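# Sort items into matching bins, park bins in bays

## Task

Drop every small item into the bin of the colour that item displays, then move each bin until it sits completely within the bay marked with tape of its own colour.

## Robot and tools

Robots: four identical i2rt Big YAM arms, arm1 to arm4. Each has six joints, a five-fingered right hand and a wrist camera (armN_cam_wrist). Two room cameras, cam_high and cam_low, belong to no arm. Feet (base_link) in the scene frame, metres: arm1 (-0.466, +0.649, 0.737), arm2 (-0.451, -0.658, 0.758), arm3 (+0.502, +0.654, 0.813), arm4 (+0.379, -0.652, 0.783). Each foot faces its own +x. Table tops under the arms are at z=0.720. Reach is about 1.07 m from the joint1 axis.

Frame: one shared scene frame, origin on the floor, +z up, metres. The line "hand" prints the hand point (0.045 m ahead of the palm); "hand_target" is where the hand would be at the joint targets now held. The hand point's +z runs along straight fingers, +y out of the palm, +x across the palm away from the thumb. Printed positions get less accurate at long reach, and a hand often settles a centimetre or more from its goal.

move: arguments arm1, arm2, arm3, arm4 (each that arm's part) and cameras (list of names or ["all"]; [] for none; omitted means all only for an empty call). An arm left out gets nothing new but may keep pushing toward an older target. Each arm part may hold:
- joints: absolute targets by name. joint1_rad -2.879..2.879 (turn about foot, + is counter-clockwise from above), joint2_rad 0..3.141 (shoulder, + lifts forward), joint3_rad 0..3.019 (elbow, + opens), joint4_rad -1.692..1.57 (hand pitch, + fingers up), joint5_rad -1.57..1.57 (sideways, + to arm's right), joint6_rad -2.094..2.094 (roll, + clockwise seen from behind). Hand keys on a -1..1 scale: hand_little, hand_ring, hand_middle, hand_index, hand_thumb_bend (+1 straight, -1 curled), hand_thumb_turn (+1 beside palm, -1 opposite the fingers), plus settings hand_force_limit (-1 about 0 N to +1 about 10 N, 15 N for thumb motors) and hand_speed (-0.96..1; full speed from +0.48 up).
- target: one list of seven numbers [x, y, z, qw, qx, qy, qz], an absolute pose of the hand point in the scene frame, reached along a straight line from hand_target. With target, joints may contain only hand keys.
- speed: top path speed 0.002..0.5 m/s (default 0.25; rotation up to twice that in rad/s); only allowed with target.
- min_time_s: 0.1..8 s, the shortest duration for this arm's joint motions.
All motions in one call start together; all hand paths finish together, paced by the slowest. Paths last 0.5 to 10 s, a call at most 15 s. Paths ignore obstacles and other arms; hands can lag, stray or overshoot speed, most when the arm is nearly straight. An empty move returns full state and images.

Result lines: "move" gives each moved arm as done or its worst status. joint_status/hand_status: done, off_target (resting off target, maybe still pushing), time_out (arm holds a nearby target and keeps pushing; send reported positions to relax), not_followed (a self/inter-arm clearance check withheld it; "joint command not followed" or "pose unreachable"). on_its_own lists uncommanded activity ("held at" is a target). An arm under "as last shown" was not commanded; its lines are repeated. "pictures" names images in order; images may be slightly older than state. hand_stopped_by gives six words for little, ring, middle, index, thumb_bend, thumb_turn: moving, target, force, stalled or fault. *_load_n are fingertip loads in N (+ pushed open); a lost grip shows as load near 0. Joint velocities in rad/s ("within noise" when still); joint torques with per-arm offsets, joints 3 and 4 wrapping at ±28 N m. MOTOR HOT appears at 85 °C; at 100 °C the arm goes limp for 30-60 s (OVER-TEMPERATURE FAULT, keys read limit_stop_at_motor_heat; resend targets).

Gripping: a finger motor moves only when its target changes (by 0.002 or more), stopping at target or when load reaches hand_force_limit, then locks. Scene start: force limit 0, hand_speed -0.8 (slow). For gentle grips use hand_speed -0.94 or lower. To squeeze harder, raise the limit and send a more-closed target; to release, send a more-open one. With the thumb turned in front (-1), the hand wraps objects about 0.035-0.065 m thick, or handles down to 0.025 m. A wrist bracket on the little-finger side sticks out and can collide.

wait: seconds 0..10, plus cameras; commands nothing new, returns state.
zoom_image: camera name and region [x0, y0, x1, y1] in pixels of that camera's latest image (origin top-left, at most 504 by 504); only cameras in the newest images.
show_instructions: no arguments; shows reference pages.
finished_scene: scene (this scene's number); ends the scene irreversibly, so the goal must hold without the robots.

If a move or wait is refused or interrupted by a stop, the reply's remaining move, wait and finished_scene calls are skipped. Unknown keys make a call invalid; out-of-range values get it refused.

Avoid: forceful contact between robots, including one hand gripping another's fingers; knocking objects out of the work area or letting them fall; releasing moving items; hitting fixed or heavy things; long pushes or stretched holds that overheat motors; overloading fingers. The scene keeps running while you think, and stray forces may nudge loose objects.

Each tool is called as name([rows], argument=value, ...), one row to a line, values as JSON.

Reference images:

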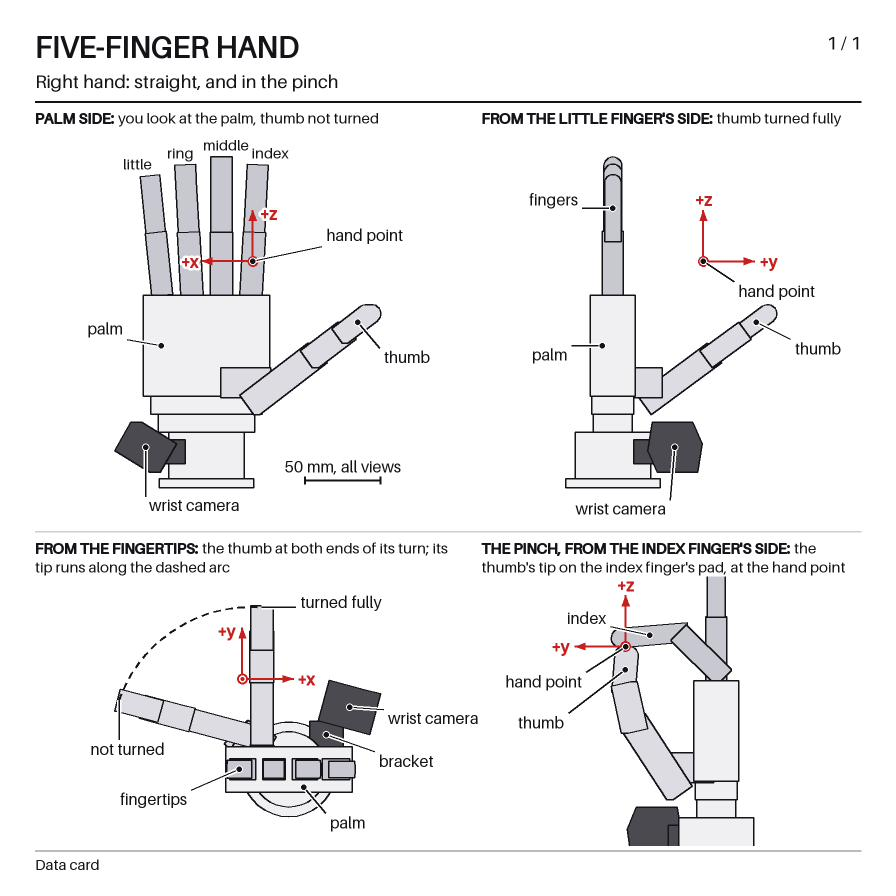

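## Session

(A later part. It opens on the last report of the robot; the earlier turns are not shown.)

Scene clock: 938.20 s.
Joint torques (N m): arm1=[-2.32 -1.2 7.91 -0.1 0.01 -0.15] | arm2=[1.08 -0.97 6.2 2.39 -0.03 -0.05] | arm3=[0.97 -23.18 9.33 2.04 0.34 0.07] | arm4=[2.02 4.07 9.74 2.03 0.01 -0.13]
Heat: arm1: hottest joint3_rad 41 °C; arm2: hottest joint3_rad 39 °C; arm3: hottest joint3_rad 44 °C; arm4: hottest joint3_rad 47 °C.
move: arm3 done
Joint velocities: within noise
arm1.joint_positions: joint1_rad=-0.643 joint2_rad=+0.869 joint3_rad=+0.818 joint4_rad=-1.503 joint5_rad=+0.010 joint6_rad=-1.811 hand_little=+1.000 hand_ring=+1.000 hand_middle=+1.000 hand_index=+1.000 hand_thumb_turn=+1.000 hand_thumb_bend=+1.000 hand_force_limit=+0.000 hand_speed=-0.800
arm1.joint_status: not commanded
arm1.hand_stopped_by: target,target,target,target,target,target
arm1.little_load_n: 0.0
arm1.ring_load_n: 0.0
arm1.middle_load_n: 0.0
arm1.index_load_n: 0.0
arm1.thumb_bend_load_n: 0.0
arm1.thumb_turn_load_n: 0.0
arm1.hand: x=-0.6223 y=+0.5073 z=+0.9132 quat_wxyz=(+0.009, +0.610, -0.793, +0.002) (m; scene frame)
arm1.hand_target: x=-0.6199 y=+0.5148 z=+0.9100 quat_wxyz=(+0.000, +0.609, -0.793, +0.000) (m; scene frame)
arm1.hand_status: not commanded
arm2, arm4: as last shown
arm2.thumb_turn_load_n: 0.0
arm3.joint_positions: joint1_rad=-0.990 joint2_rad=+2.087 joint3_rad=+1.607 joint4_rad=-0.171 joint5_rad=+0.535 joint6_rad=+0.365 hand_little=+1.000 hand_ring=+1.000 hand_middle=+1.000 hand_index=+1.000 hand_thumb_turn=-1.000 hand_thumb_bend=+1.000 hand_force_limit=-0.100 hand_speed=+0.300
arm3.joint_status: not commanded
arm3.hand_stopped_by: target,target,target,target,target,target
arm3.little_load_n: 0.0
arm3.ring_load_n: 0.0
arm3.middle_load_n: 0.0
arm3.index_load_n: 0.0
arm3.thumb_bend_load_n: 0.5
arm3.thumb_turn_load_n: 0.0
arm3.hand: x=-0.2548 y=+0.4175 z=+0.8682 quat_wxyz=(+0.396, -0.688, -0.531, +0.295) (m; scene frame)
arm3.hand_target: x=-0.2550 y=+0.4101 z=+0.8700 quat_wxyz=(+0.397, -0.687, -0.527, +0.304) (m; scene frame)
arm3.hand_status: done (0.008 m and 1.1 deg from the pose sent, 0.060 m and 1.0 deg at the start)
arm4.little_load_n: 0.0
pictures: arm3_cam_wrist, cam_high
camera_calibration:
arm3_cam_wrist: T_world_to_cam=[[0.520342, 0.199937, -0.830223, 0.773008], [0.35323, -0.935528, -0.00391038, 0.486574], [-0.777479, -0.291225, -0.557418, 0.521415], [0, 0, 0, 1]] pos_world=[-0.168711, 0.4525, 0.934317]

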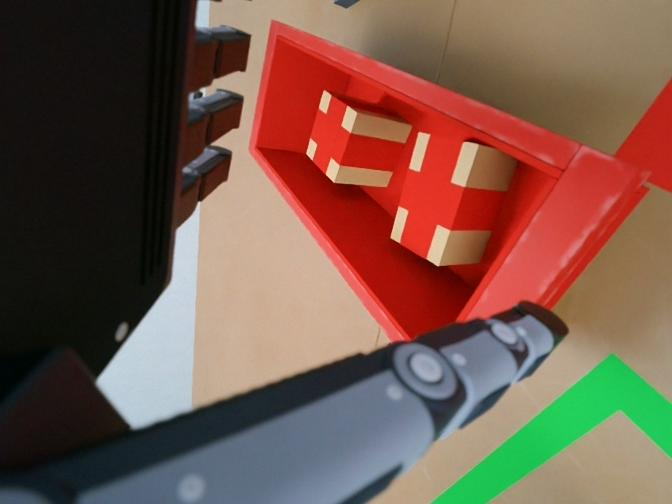

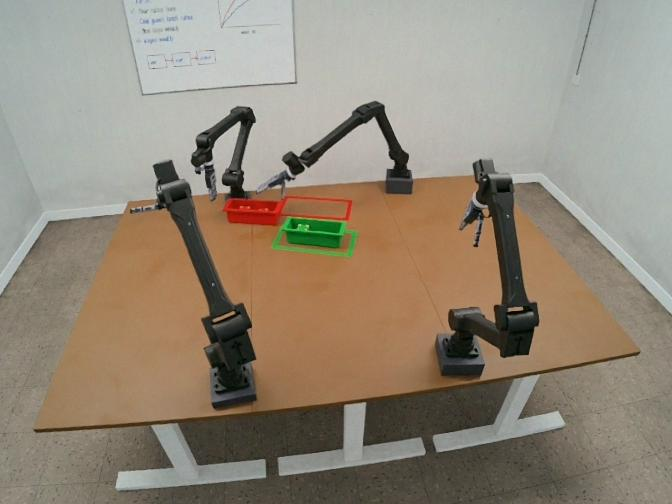

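move(arm3={"target":[-0.250,0.393,0.795,0.3967,-0.6870,-0.5272,0.3044],"speed":0.12}, cameras=["arm3_cam_wrist","cam_high","cam_low"])

zoom_image(camera="cam_high", region=[190, 140, 350, 240])

zoom_image(camera="cam_low", region=[370, 130, 490, 230])

Scene clock: 948.87 s.
Joint torques (N m): arm1=[-2.55 -1.03 8.06 -0.17 -0.02 -0.12] | arm2=[1.32 -1.55 6.23 2.39 -0.03 -0.04] | arm3=[1.2 -21.36 9.73 2.06 0.35 0.07] | arm4=[1.79 3.66 9.58 1.78 0.03 -0.16]
Heat: arm1: hottest joint3_rad 41 °C; arm2: hottest joint3_rad 39 °C; arm3: hottest joint3_rad 43 °C; arm4: hottest joint3_rad 47 °C.
move: arm3 off_target
Joint velocities: within noise
arm1, arm2, arm4: as last shown
arm2.thumb_turn_load_n: -0.5
arm3.joint_positions: joint1_rad=-0.964 joint2_rad=+2.169 joint3_rad=+1.561 joint4_rad=-0.039 joint5_rad=+0.558 joint6_rad=+0.384 hand_little=+1.000 hand_ring=+1.000 hand_middle=+1.000 hand_index=+1.000 hand_thumb_turn=-1.000 hand_thumb_bend=+1.000 hand_force_limit=-0.100 hand_speed=+0.300
arm3.joint_status: not commanded
arm3.hand_stopped_by: target,target,target,target,target,target
arm3.little_load_n: 0.0
arm3.ring_load_n: 0.0
arm3.middle_load_n: 0.0
arm3.index_load_n: 0.0
arm3.thumb_bend_load_n: 0.0
arm3.thumb_turn_load_n: 0.0
arm3.hand: x=-0.2493 y=+0.4030 z=+0.8069 quat_wxyz=(+0.398, -0.688, -0.527, +0.301) (m; scene frame)
arm3.hand_target: x=-0.2496 y=+0.3933 z=+0.7951 quat_wxyz=(+0.397, -0.687, -0.527, +0.304) (m; scene frame)
arm3.hand_status: off_target (0.016 m and 0.5 deg from the pose sent, 0.077 m and 1.2 deg at the start)
pictures: arm3_cam_wrist, cam_high, cam_low
camera_calibration:
arm3_cam_wrist: T_world_to_cam=[[0.509947, 0.194518, -0.837924, 0.728008], [0.350761, -0.936457, -0.00392411, 0.47062], [-0.785443, -0.29191, -0.545773, 0.476172], [0, 0, 0, 1]] pos_world=[-0.162315, 0.438104, 0.871744]

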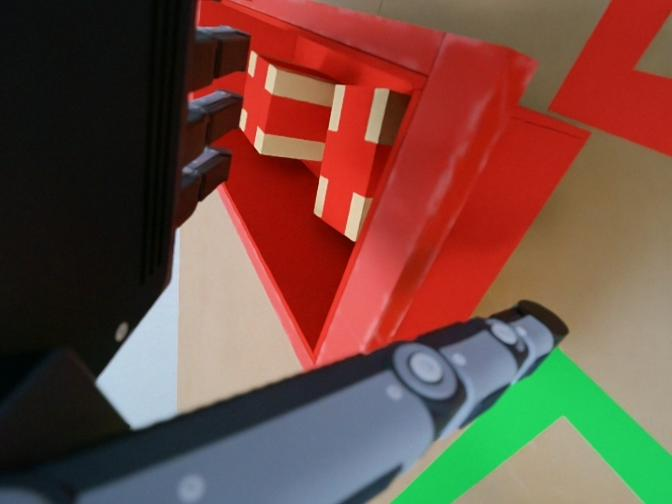

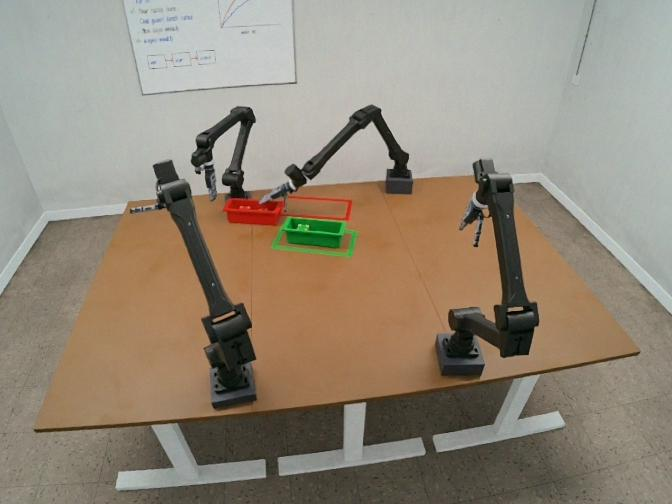

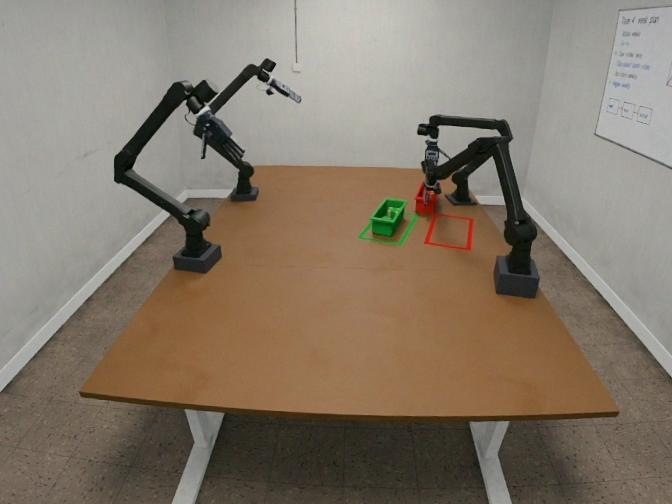

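Scaled by 3.150.

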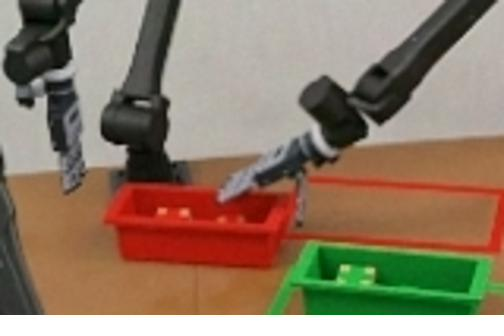

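Scaled by 4.200.

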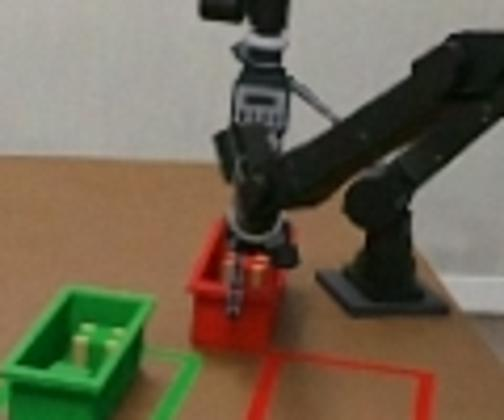

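move(arm3={"target":[-0.250,0.391,0.778,0.3967,-0.6870,-0.5272,0.3044],"speed":0.1})

move(arm3={"joints":{"hand_speed":-0.6,"hand_force_limit":-0.3,"hand_index":0.1,"hand_middle":0.1,"hand_thumb_bend":0.5}}, cameras=["arm3_cam_wrist","cam_high","cam_low"])

zoom_image(camera="cam_high", region=[190, 140, 350, 240])

Scene clock: 954.47 s.
Joint torques (N m): arm1=[-1.67 -1.79 7.99 -0.13 0.07 -0.15] | arm2=[1.55 -0.85 6.17 2.52 -0.04 -0.06] | arm3=[1.49 -21.01 9.44 2.06 0.36 0.07] | arm4=[2.26 4.19 9.55 1.8 0.02 -0.14]
Heat: arm1: hottest joint3_rad 41 °C; arm2: hottest joint3_rad 39 °C; arm3: hottest joint3_rad 43 °C; arm4: hottest joint3_rad 47 °C.
move: arm3 off_target
Joint velocities: within noise
arm1, arm4: as last shown
arm2.joint_positions: joint1_rad=+0.290 joint2_rad=+0.804 joint3_rad=+1.503 joint4_rad=-1.312 joint5_rad=-0.011 joint6_rad=+0.491 hand_little=+1.000 hand_ring=+1.000 hand_middle=+1.000 hand_index=+1.000 hand_thumb_turn=+1.000 hand_thumb_bend=+1.000 hand_force_limit=+0.000 hand_speed=-0.800
arm2.joint_status: not commanded
arm2.hand_stopped_by: target,target,target,target,target,target
arm2.little_load_n: 0.0
arm2.ring_load_n: 0.0
arm2.middle_load_n: 0.0
arm2.index_load_n: 0.0
arm2.thumb_bend_load_n: 0.0
arm2.thumb_turn_load_n: -0.5
arm2.hand: x=-0.6250 y=-0.4118 z=+1.2693 quat_wxyz=(-0.418, +0.886, -0.034, -0.198) (m; scene frame)
arm2.hand_target: x=-0.6286 y=-0.4129 z=+1.2719 quat_wxyz=(-0.421, +0.883, -0.033, -0.206) (m; scene frame)
arm2.hand_status: not commanded
arm3.joint_positions: joint1_rad=-0.964 joint2_rad=+2.189 joint3_rad=+1.561 joint4_rad=-0.011 joint5_rad=+0.560 joint6_rad=+0.386 hand_little=+1.000 hand_ring=+1.000 hand_middle=+1.000 hand_index=+1.000 hand_thumb_turn=-1.000 hand_thumb_bend=+1.000 hand_force_limit=-0.100 hand_speed=+0.300
arm3.joint_status: not commanded
arm3.hand_stopped_by: target,target,target,target,target,target
arm3.little_load_n: 0.0
arm3.ring_load_n: 0.0
arm3.middle_load_n: 0.0
arm3.index_load_n: 0.0
arm3.thumb_bend_load_n: 0.0
arm3.thumb_turn_load_n: 0.0
arm3.hand: x=-0.2519 y=+0.4026 z=+0.7970 quat_wxyz=(+0.400, -0.688, -0.524, +0.304) (m; scene frame)
arm3.hand_target: x=-0.2493 y=+0.3915 z=+0.7785 quat_wxyz=(+0.397, -0.687, -0.527, +0.304) (m; scene frame)
arm3.hand_status: off_target (0.022 m and 0.5 deg from the pose sent, 0.031 m and 0.5 deg at the start)
pictures: none

Scene clock: 955.83 s.
Joint torques (N m): arm1=[-1.85 -1.73 7.98 -0.34 -0.03 -0.15] | arm2=[1.32 -0.97 6.13 2.43 -0.04 -0.07] | arm3=[1.44 -21.01 9.47 2.07 0.34 0.06] | arm4=[1.73 4.19 9.62 1.77 0.01 -0.12]
Heat: arm1: hottest joint3_rad 41 °C; arm2: hottest joint3_rad 39 °C; arm3: hottest joint3_rad 43 °C; arm4: hottest joint3_rad 47 °C.
move: arm3 done
Joint velocities: within noise
arm1, arm2, arm4: as last shown
arm1.thumb_bend_load_n: -0.5
arm2.little_load_n: 0.5
arm2.ring_load_n: -0.5
arm2.thumb_turn_load_n: 0.0
arm3.joint_positions: joint1_rad=-0.964 joint2_rad=+2.189 joint3_rad=+1.561 joint4_rad=-0.011 joint5_rad=+0.560 joint6_rad=+0.387 hand_little=+1.000 hand_ring=+1.000 hand_middle=+0.100 hand_index=+0.100 hand_thumb_turn=-1.000 hand_thumb_bend=+0.500 hand_force_limit=-0.300 hand_speed=-0.600
arm3.joint_status: all done
arm3.hand_stopped_by: target,target,target,target,target,target
arm3.little_load_n: 0.0
arm3.ring_load_n: 0.0
arm3.middle_load_n: 0.0
arm3.index_load_n: 0.0
arm3.thumb_bend_load_n: 0.0
arm3.thumb_turn_load_n: 0.0
arm3.hand: x=-0.2518 y=+0.4022 z=+0.7970 quat_wxyz=(+0.400, -0.688, -0.524, +0.304) (m; scene frame)
arm3.hand_target: x=-0.2492 y=+0.3913 z=+0.7785 quat_wxyz=(+0.397, -0.687, -0.527, +0.305) (m; scene frame)
arm3.hand_status: not commanded
pictures: arm3_cam_wrist, cam_high, cam_low
camera_calibration:
arm3_cam_wrist: T_world_to_cam=[[0.503549, 0.189442, -0.842941, 0.725535], [0.347667, -0.937613, -0.00303239, 0.469696], [-0.790927, -0.291536, -0.537997, 0.460881], [0, 0, 0, 1]] pos_world=[-0.164116, 0.43731, 0.86096]

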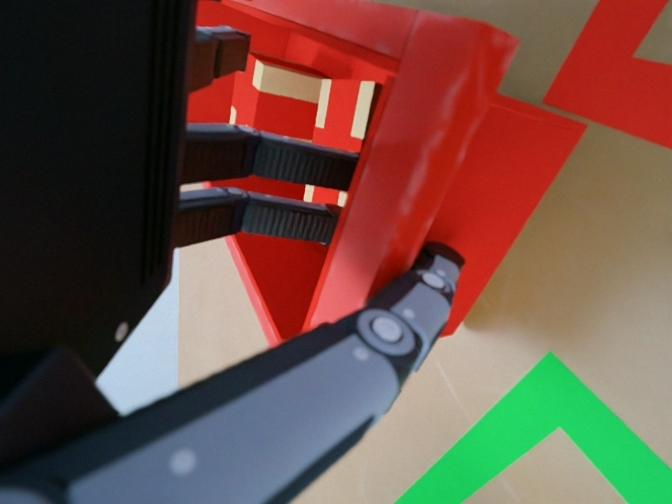

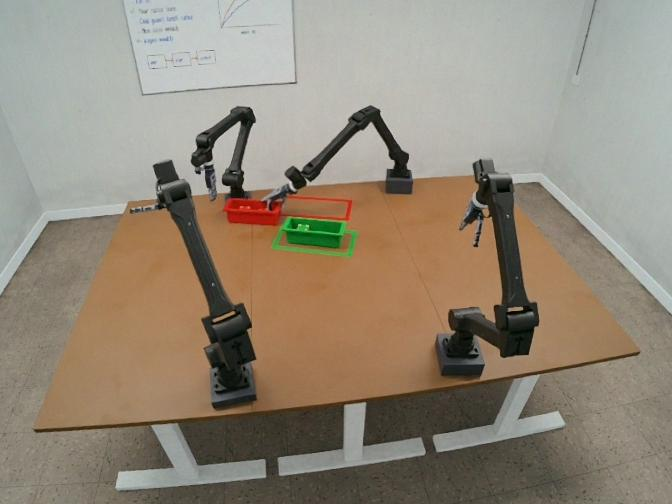

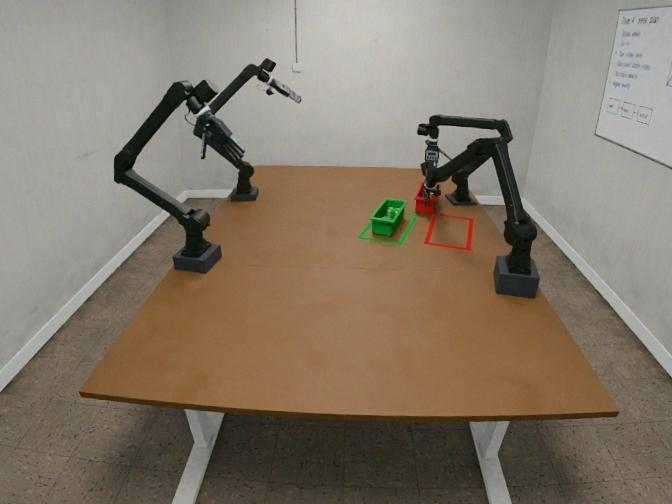

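Scaled by 3.150.

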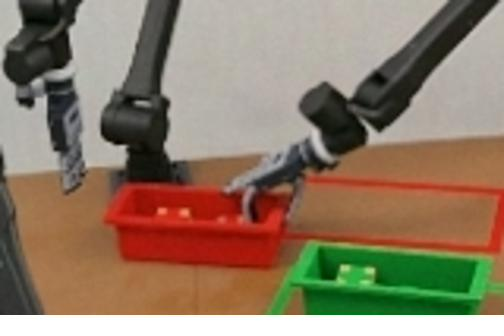

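move(arm3={"joints":{"hand_speed":-0.92,"hand_force_limit":0.0,"hand_index":-0.6,"hand_middle":-0.6,"hand_thumb_bend":-0.2}}, cameras=["arm3_cam_wrist"])

Scene clock: 961.10 s.
Joint torques (N m): arm1=[-2.26 -1.79 7.77 0.02 -0.02 -0.14] | arm2=[1.2 -1.14 6.15 2.29 -0.05 -0.06] | arm3=[1.26 -21.48 9.42 2.03 0.22 0.06] | arm4=[1.67 3.6 9.58 1.84 0.01 -0.14]
Heat: arm1: hottest joint3_rad 41 °C; arm2: hottest joint3_rad 39 °C; arm3: hottest joint3_rad 42 °C; arm4: hottest joint3_rad 47 °C.
move: arm3 off_target
Joint velocities: within noise
arm1, arm2, arm4: as last shown
arm1.thumb_bend_load_n: 0.0
arm2.little_load_n: 0.0
arm2.ring_load_n: 0.0
arm3.joint_positions: joint1_rad=-0.962 joint2_rad=+2.194 joint3_rad=+1.561 joint4_rad=-0.010 joint5_rad=+0.564 joint6_rad=+0.387 hand_little=+1.000 hand_ring=+1.000 hand_middle=-0.227 hand_index=-0.264 hand_thumb_turn=-1.000 hand_thumb_bend=+0.315 hand_force_limit=+0.000 hand_speed=-0.920
arm3.joint_status: hand_middle off_target (ended at -0.227, target -0.600); hand_index off_target (ended at -0.264, target -0.600); hand_thumb_bend off_target (ended at +0.315, target -0.200); the others done
arm3.hand_stopped_by: target,target,force,force,force,target
arm3.little_load_n: 0.0
arm3.ring_load_n: 0.0
arm3.middle_load_n: 4.5
arm3.index_load_n: 5.0
arm3.thumb_bend_load_n: 7.0
arm3.thumb_turn_load_n: 0.5
arm3.hand: x=-0.2509 y=+0.4017 z=+0.7932 quat_wxyz=(+0.400, -0.688, -0.524, +0.302) (m; scene frame)
arm3.hand_target: x=-0.2493 y=+0.3913 z=+0.7784 quat_wxyz=(+0.397, -0.687, -0.527, +0.304) (m; scene frame)
arm3.hand_status: not commanded
arm4.thumb_turn_load_n: -0.5
pictures: arm3_cam_wrist
camera_calibration:
arm3_cam_wrist: T_world_to_cam=[[0.506248, 0.192048, -0.840732, 0.719871], [0.346903, -0.937886, -0.00535333, 0.470679], [-0.789539, -0.288942, -0.541425, 0.461406], [0, 0, 0, 1]] pos_world=[-0.163415, 0.436513, 0.857555]

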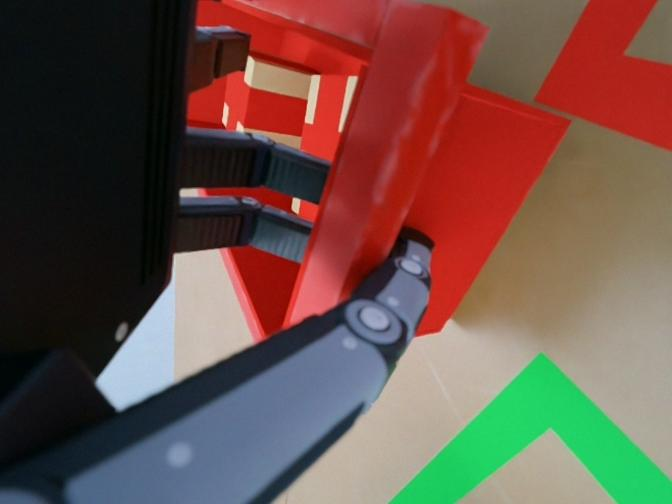

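move(arm3={"target":[0.095,0.466,0.785,0.3967,-0.6870,-0.5272,0.3044],"speed":0.12}, cameras=["arm3_cam_wrist","cam_high","cam_low"])

zoom_image(camera="cam_high", region=[240, 170, 400, 290])

zoom_image(camera="cam_low", region=[370, 180, 510, 280])

Scene clock: 977.87 s.
Joint torques (N m): arm1=[-2.08 -1.79 8.16 0.1 0 -0.17] | arm2=[0.97 -1.14 6.15 2.39 -0.06 -0.03] | arm3=[1.73 -10.46 5.04 1.13 0.3 0.11] | arm4=[1.73 3.9 9.58 1.87 -0.01 -0.12]
Heat: arm1: hottest joint3_rad 41 °C; arm2: hottest joint3_rad 39 °C; arm3: hottest joint2_rad 41 °C; arm4: hottest joint3_rad 47 °C.
move: arm3 done
Joint velocities: within noise
arm1, arm2, arm4: as last shown
arm1.thumb_bend_load_n: -0.5
arm3.joint_positions: joint1_rad=-0.752 joint2_rad=+1.583 joint3_rad=+0.516 joint4_rad=+0.327 joint5_rad=+0.729 joint6_rad=+0.555 hand_little=+1.000 hand_ring=+1.000 hand_middle=-0.226 hand_index=-0.264 hand_thumb_turn=-1.000 hand_thumb_bend=+0.315 hand_force_limit=+0.000 hand_speed=-0.920
arm3.joint_status: not commanded
arm3.hand_stopped_by: target,target,force,force,force,target
arm3.little_load_n: 0.0
arm3.ring_load_n: 0.0
arm3.middle_load_n: 5.5
arm3.index_load_n: 3.0
arm3.thumb_bend_load_n: 5.5
arm3.thumb_turn_load_n: 0.0
arm3.hand: x=+0.0875 y=+0.4703 z=+0.7881 quat_wxyz=(+0.402, -0.688, -0.523, +0.304) (m; scene frame)
arm3.hand_target: x=+0.0950 y=+0.4662 z=+0.7848 quat_wxyz=(+0.397, -0.687, -0.527, +0.304) (m; scene frame)
arm3.hand_status: done (0.009 m and 0.8 deg from the pose sent, 0.352 m and 0.6 deg at the start)
arm4.thumb_bend_load_n: -0.5
pictures: arm3_cam_wrist, cam_high, cam_low
camera_calibration:
arm3_cam_wrist: T_world_to_cam=[[0.502073, 0.190145, -0.843663, 0.53471], [0.344925, -0.938609, -0.00627498, 0.418771], [-0.793063, -0.28785, -0.536836, 0.741798], [0, 0, 0, 1]] pos_world=[0.175384, 0.504917, 0.851967]

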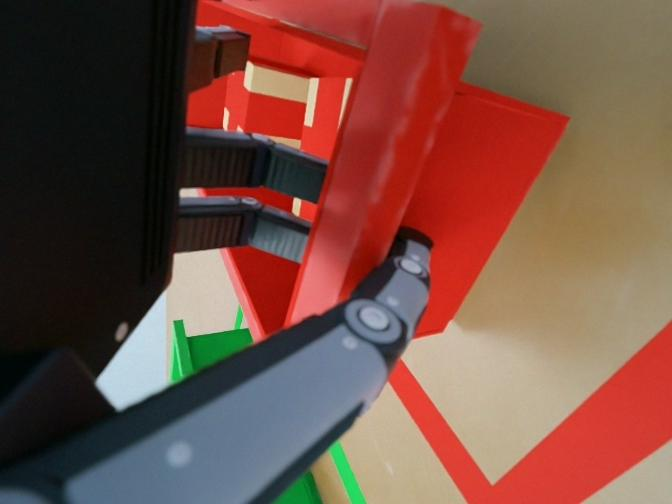

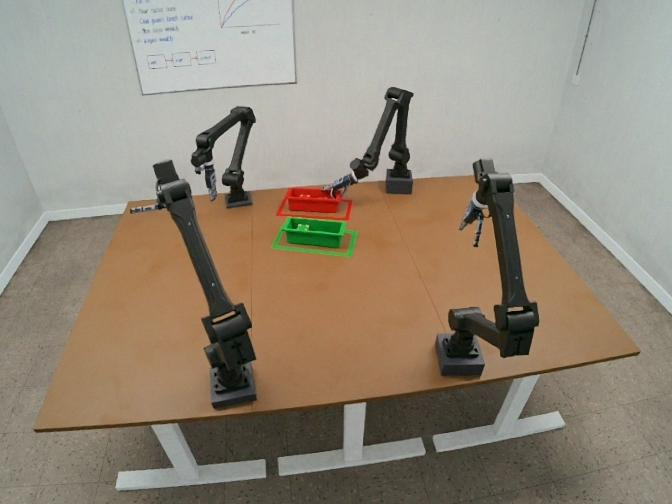

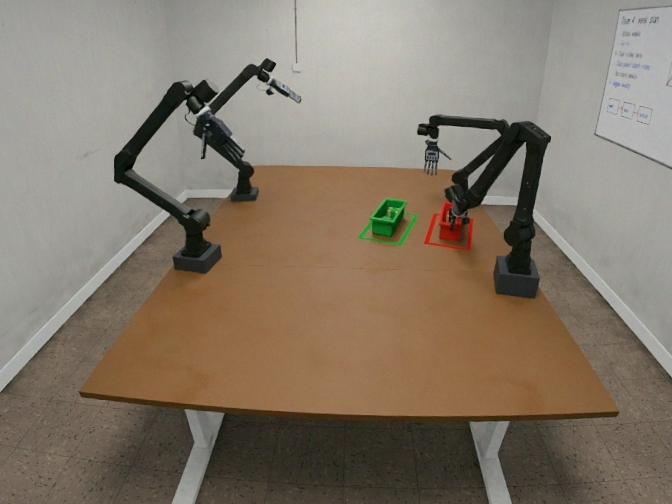

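Scaled by 3.150.

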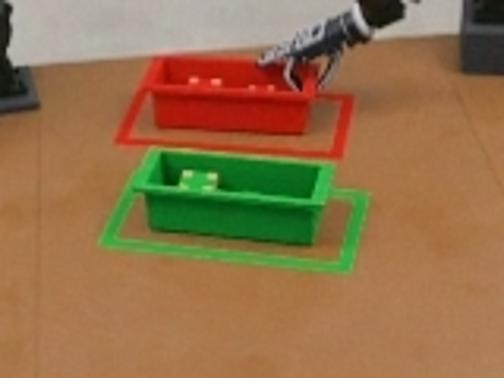

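Scaled by 3.600.

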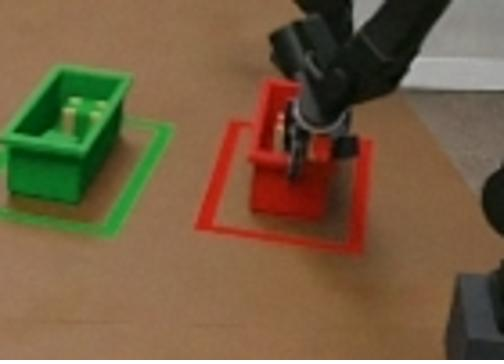

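move(arm3={"joints":{"hand_speed":-0.6,"hand_index":0.9,"hand_middle":0.9,"hand_thumb_bend":0.9}})

move(arm3={"target":[0.10,0.466,0.92,0.3967,-0.6870,-0.5272,0.3044],"speed":0.2}, cameras=["arm3_cam_wrist","cam_high","cam_low"])

zoom_image(camera="cam_high", region=[240, 170, 400, 290])

zoom_image(camera="cam_low", region=[340, 180, 510, 280])

Scene clock: 987.73 s.
Joint torques (N m): arm1=[-2.84 -1.96 7.91 0.01 0.03 -0.08] | arm2=[1.26 -1.03 6.17 2.29 -0.03 -0.06] | arm3=[1.67 -10.4 5.27 1.11 0.29 0.09] | arm4=[1.55 3.9 9.48 1.88 0.01 -0.15]
Heat: arm1: hottest joint3_rad 41 °C; arm2: hottest joint3_rad 39 °C; arm3: hottest joint3_rad 41 °C; arm4: hottest joint3_rad 47 °C.
move: arm3 done
Joint velocities: within noise
arm1, arm2: as last shown
arm1.thumb_bend_load_n: 0.0
arm2.thumb_turn_load_n: -0.5
arm3.joint_positions: joint1_rad=-0.752 joint2_rad=+1.582 joint3_rad=+0.513 joint4_rad=+0.327 joint5_rad=+0.729 joint6_rad=+0.556 hand_little=+1.000 hand_ring=+1.000 hand_middle=+0.900 hand_index=+0.900 hand_thumb_turn=-1.000 hand_thumb_bend=+0.900 hand_force_limit=+0.000 hand_speed=-0.600
arm3.joint_status: all done
arm3.hand_stopped_by: target,target,target,target,target,target
arm3.little_load_n: 0.0
arm3.ring_load_n: 0.0
arm3.middle_load_n: 0.0
arm3.index_load_n: 0.0
arm3.thumb_bend_load_n: 0.0
arm3.thumb_turn_load_n: 0.0
arm3.hand: x=+0.0886 y=+0.4707 z=+0.7876 quat_wxyz=(+0.401, -0.688, -0.523, +0.303) (m; scene frame)
arm3.hand_target: x=+0.0949 y=+0.4661 z=+0.7850 quat_wxyz=(+0.397, -0.687, -0.527, +0.304) (m; scene frame)
arm3.hand_status: not commanded
arm4.joint_positions: joint1_rad=+0.107 joint2_rad=+0.615 joint3_rad=+1.339 joint4_rad=-1.622 joint5_rad=+0.064 joint6_rad=-1.148 hand_little=+1.000 hand_ring=+1.000 hand_middle=+1.000 hand_index=+1.000 hand_thumb_turn=+1.000 hand_thumb_bend=+1.000 hand_force_limit=+0.000 hand_speed=-0.800
arm4.joint_status: not commanded
arm4.hand_stopped_by: target,target,target,target,target,target
arm4.little_load_n: 0.0
arm4.ring_load_n: 0.0
arm4.middle_load_n: 0.0
arm4.index_load_n: 0.0
arm4.thumb_bend_load_n: 0.0
arm4.thumb_turn_load_n: 0.0
arm4.hand: x=+0.4431 y=-0.4930 z=+1.1995 quat_wxyz=(-0.254, +0.812, +0.481, +0.211) (m; scene frame)
arm4.hand_target: x=+0.4431 y=-0.4933 z=+1.2063 quat_wxyz=(-0.261, +0.810, +0.479, +0.216) (m; scene frame)
arm4.hand_status: not commanded
pictures: none

Scene clock: 989.33 s.
Joint torques (N m): arm1=[-2.32 -1.79 7.95 -0.09 -0.03 -0.1] | arm2=[1.44 -1.38 6.13 2.43 -0.03 -0.07] | arm3=[1.67 -6.95 12.3 0.7 0.38 0.05] | arm4=[1.73 3.43 9.58 1.85 0.06 -0.14]
Heat: arm1: hottest joint3_rad 41 °C; arm2: hottest joint3_rad 39 °C; arm3: hottest joint3_rad 41 °C; arm4: hottest joint3_rad 47 °C.
move: arm3 off_target
Joint velocities: within noise
arm1, arm2, arm4: as last shown
arm3.joint_positions: joint1_rad=-0.747 joint2_rad=+1.189 joint3_rad=+0.606 joint4_rad=-0.186 joint5_rad=+0.729 joint6_rad=+0.561 hand_little=+1.000 hand_ring=+1.000 hand_middle=+0.900 hand_index=+0.900 hand_thumb_turn=-1.000 hand_thumb_bend=+0.900 hand_force_limit=+0.000 hand_speed=-0.600
arm3.joint_status: not commanded
arm3.hand_stopped_by: target,target,target,target,target,target
arm3.little_load_n: 0.0
arm3.ring_load_n: 0.0
arm3.middle_load_n: -0.5
arm3.index_load_n: 0.0
arm3.thumb_bend_load_n: 0.0
arm3.thumb_turn_load_n: 0.0
arm3.hand: x=+0.1072 y=+0.4794 z=+0.9066 quat_wxyz=(+0.400, -0.689, -0.529, +0.293) (m; scene frame)
arm3.hand_target: x=+0.1005 y=+0.4662 z=+0.9202 quat_wxyz=(+0.397, -0.687, -0.527, +0.305) (m; scene frame)
arm3.hand_status: off_target (0.020 m and 1.4 deg from the pose sent, 0.133 m and 0.8 deg at the start)
pictures: arm3_cam_wrist, cam_high, cam_low
camera_calibration:
arm3_cam_wrist: T_world_to_cam=[[0.520649, 0.200863, -0.829806, 0.603355], [0.3462, -0.938109, -0.00986166, 0.424121], [-0.78043, -0.282144, -0.557964, 0.838715], [0, 0, 0, 1]] pos_world=[0.193592, 0.513319, 0.972823]

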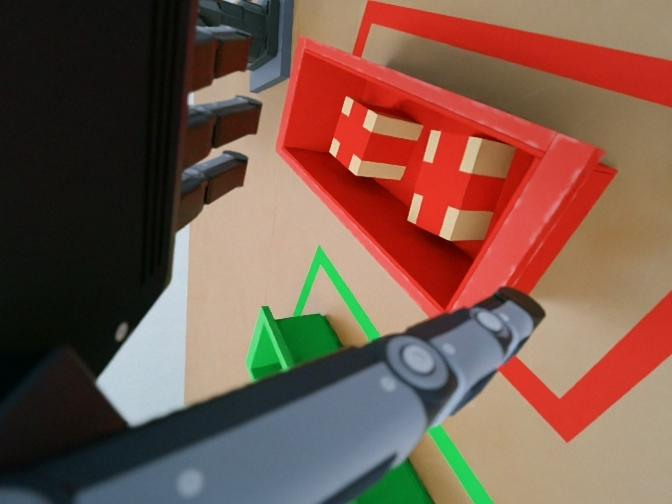

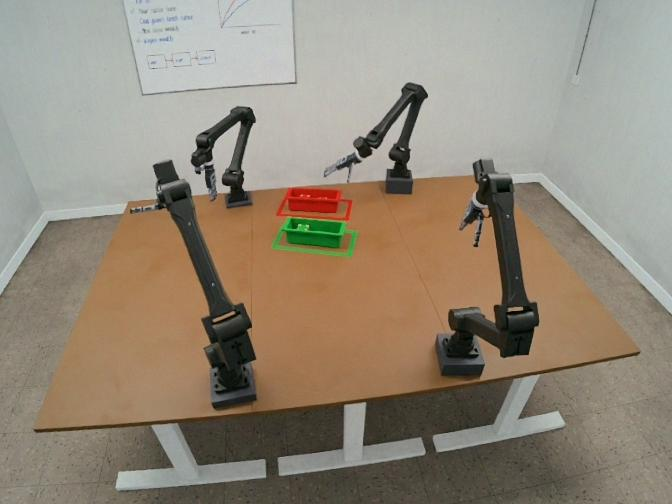

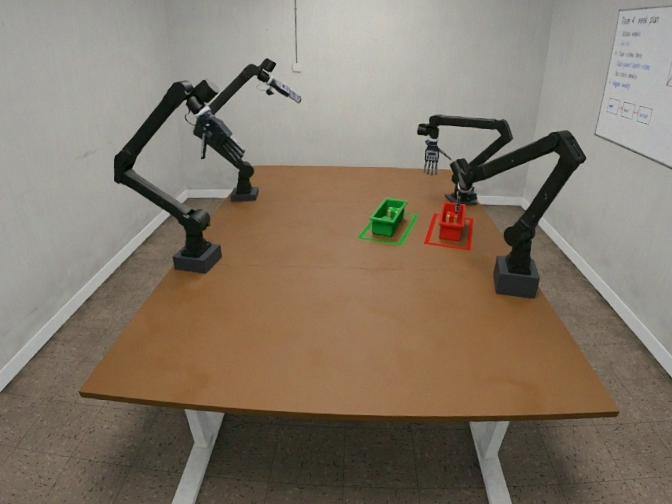

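Scaled by 3.150.

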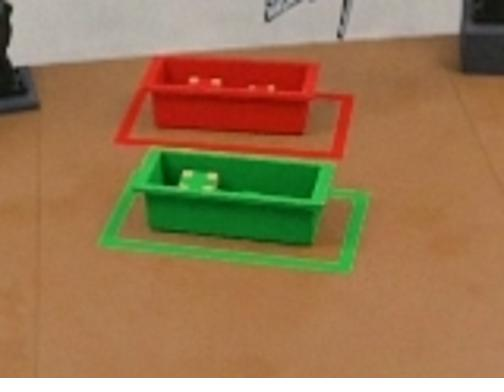

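Scaled by 2.965.

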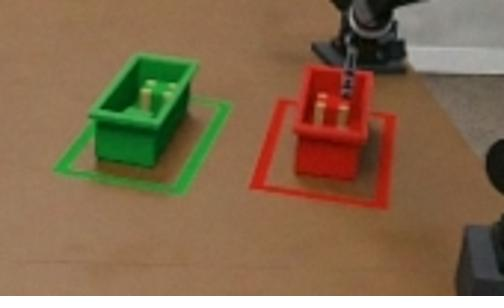

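finished_scene(scene=1)

The scene is finished: the task was done.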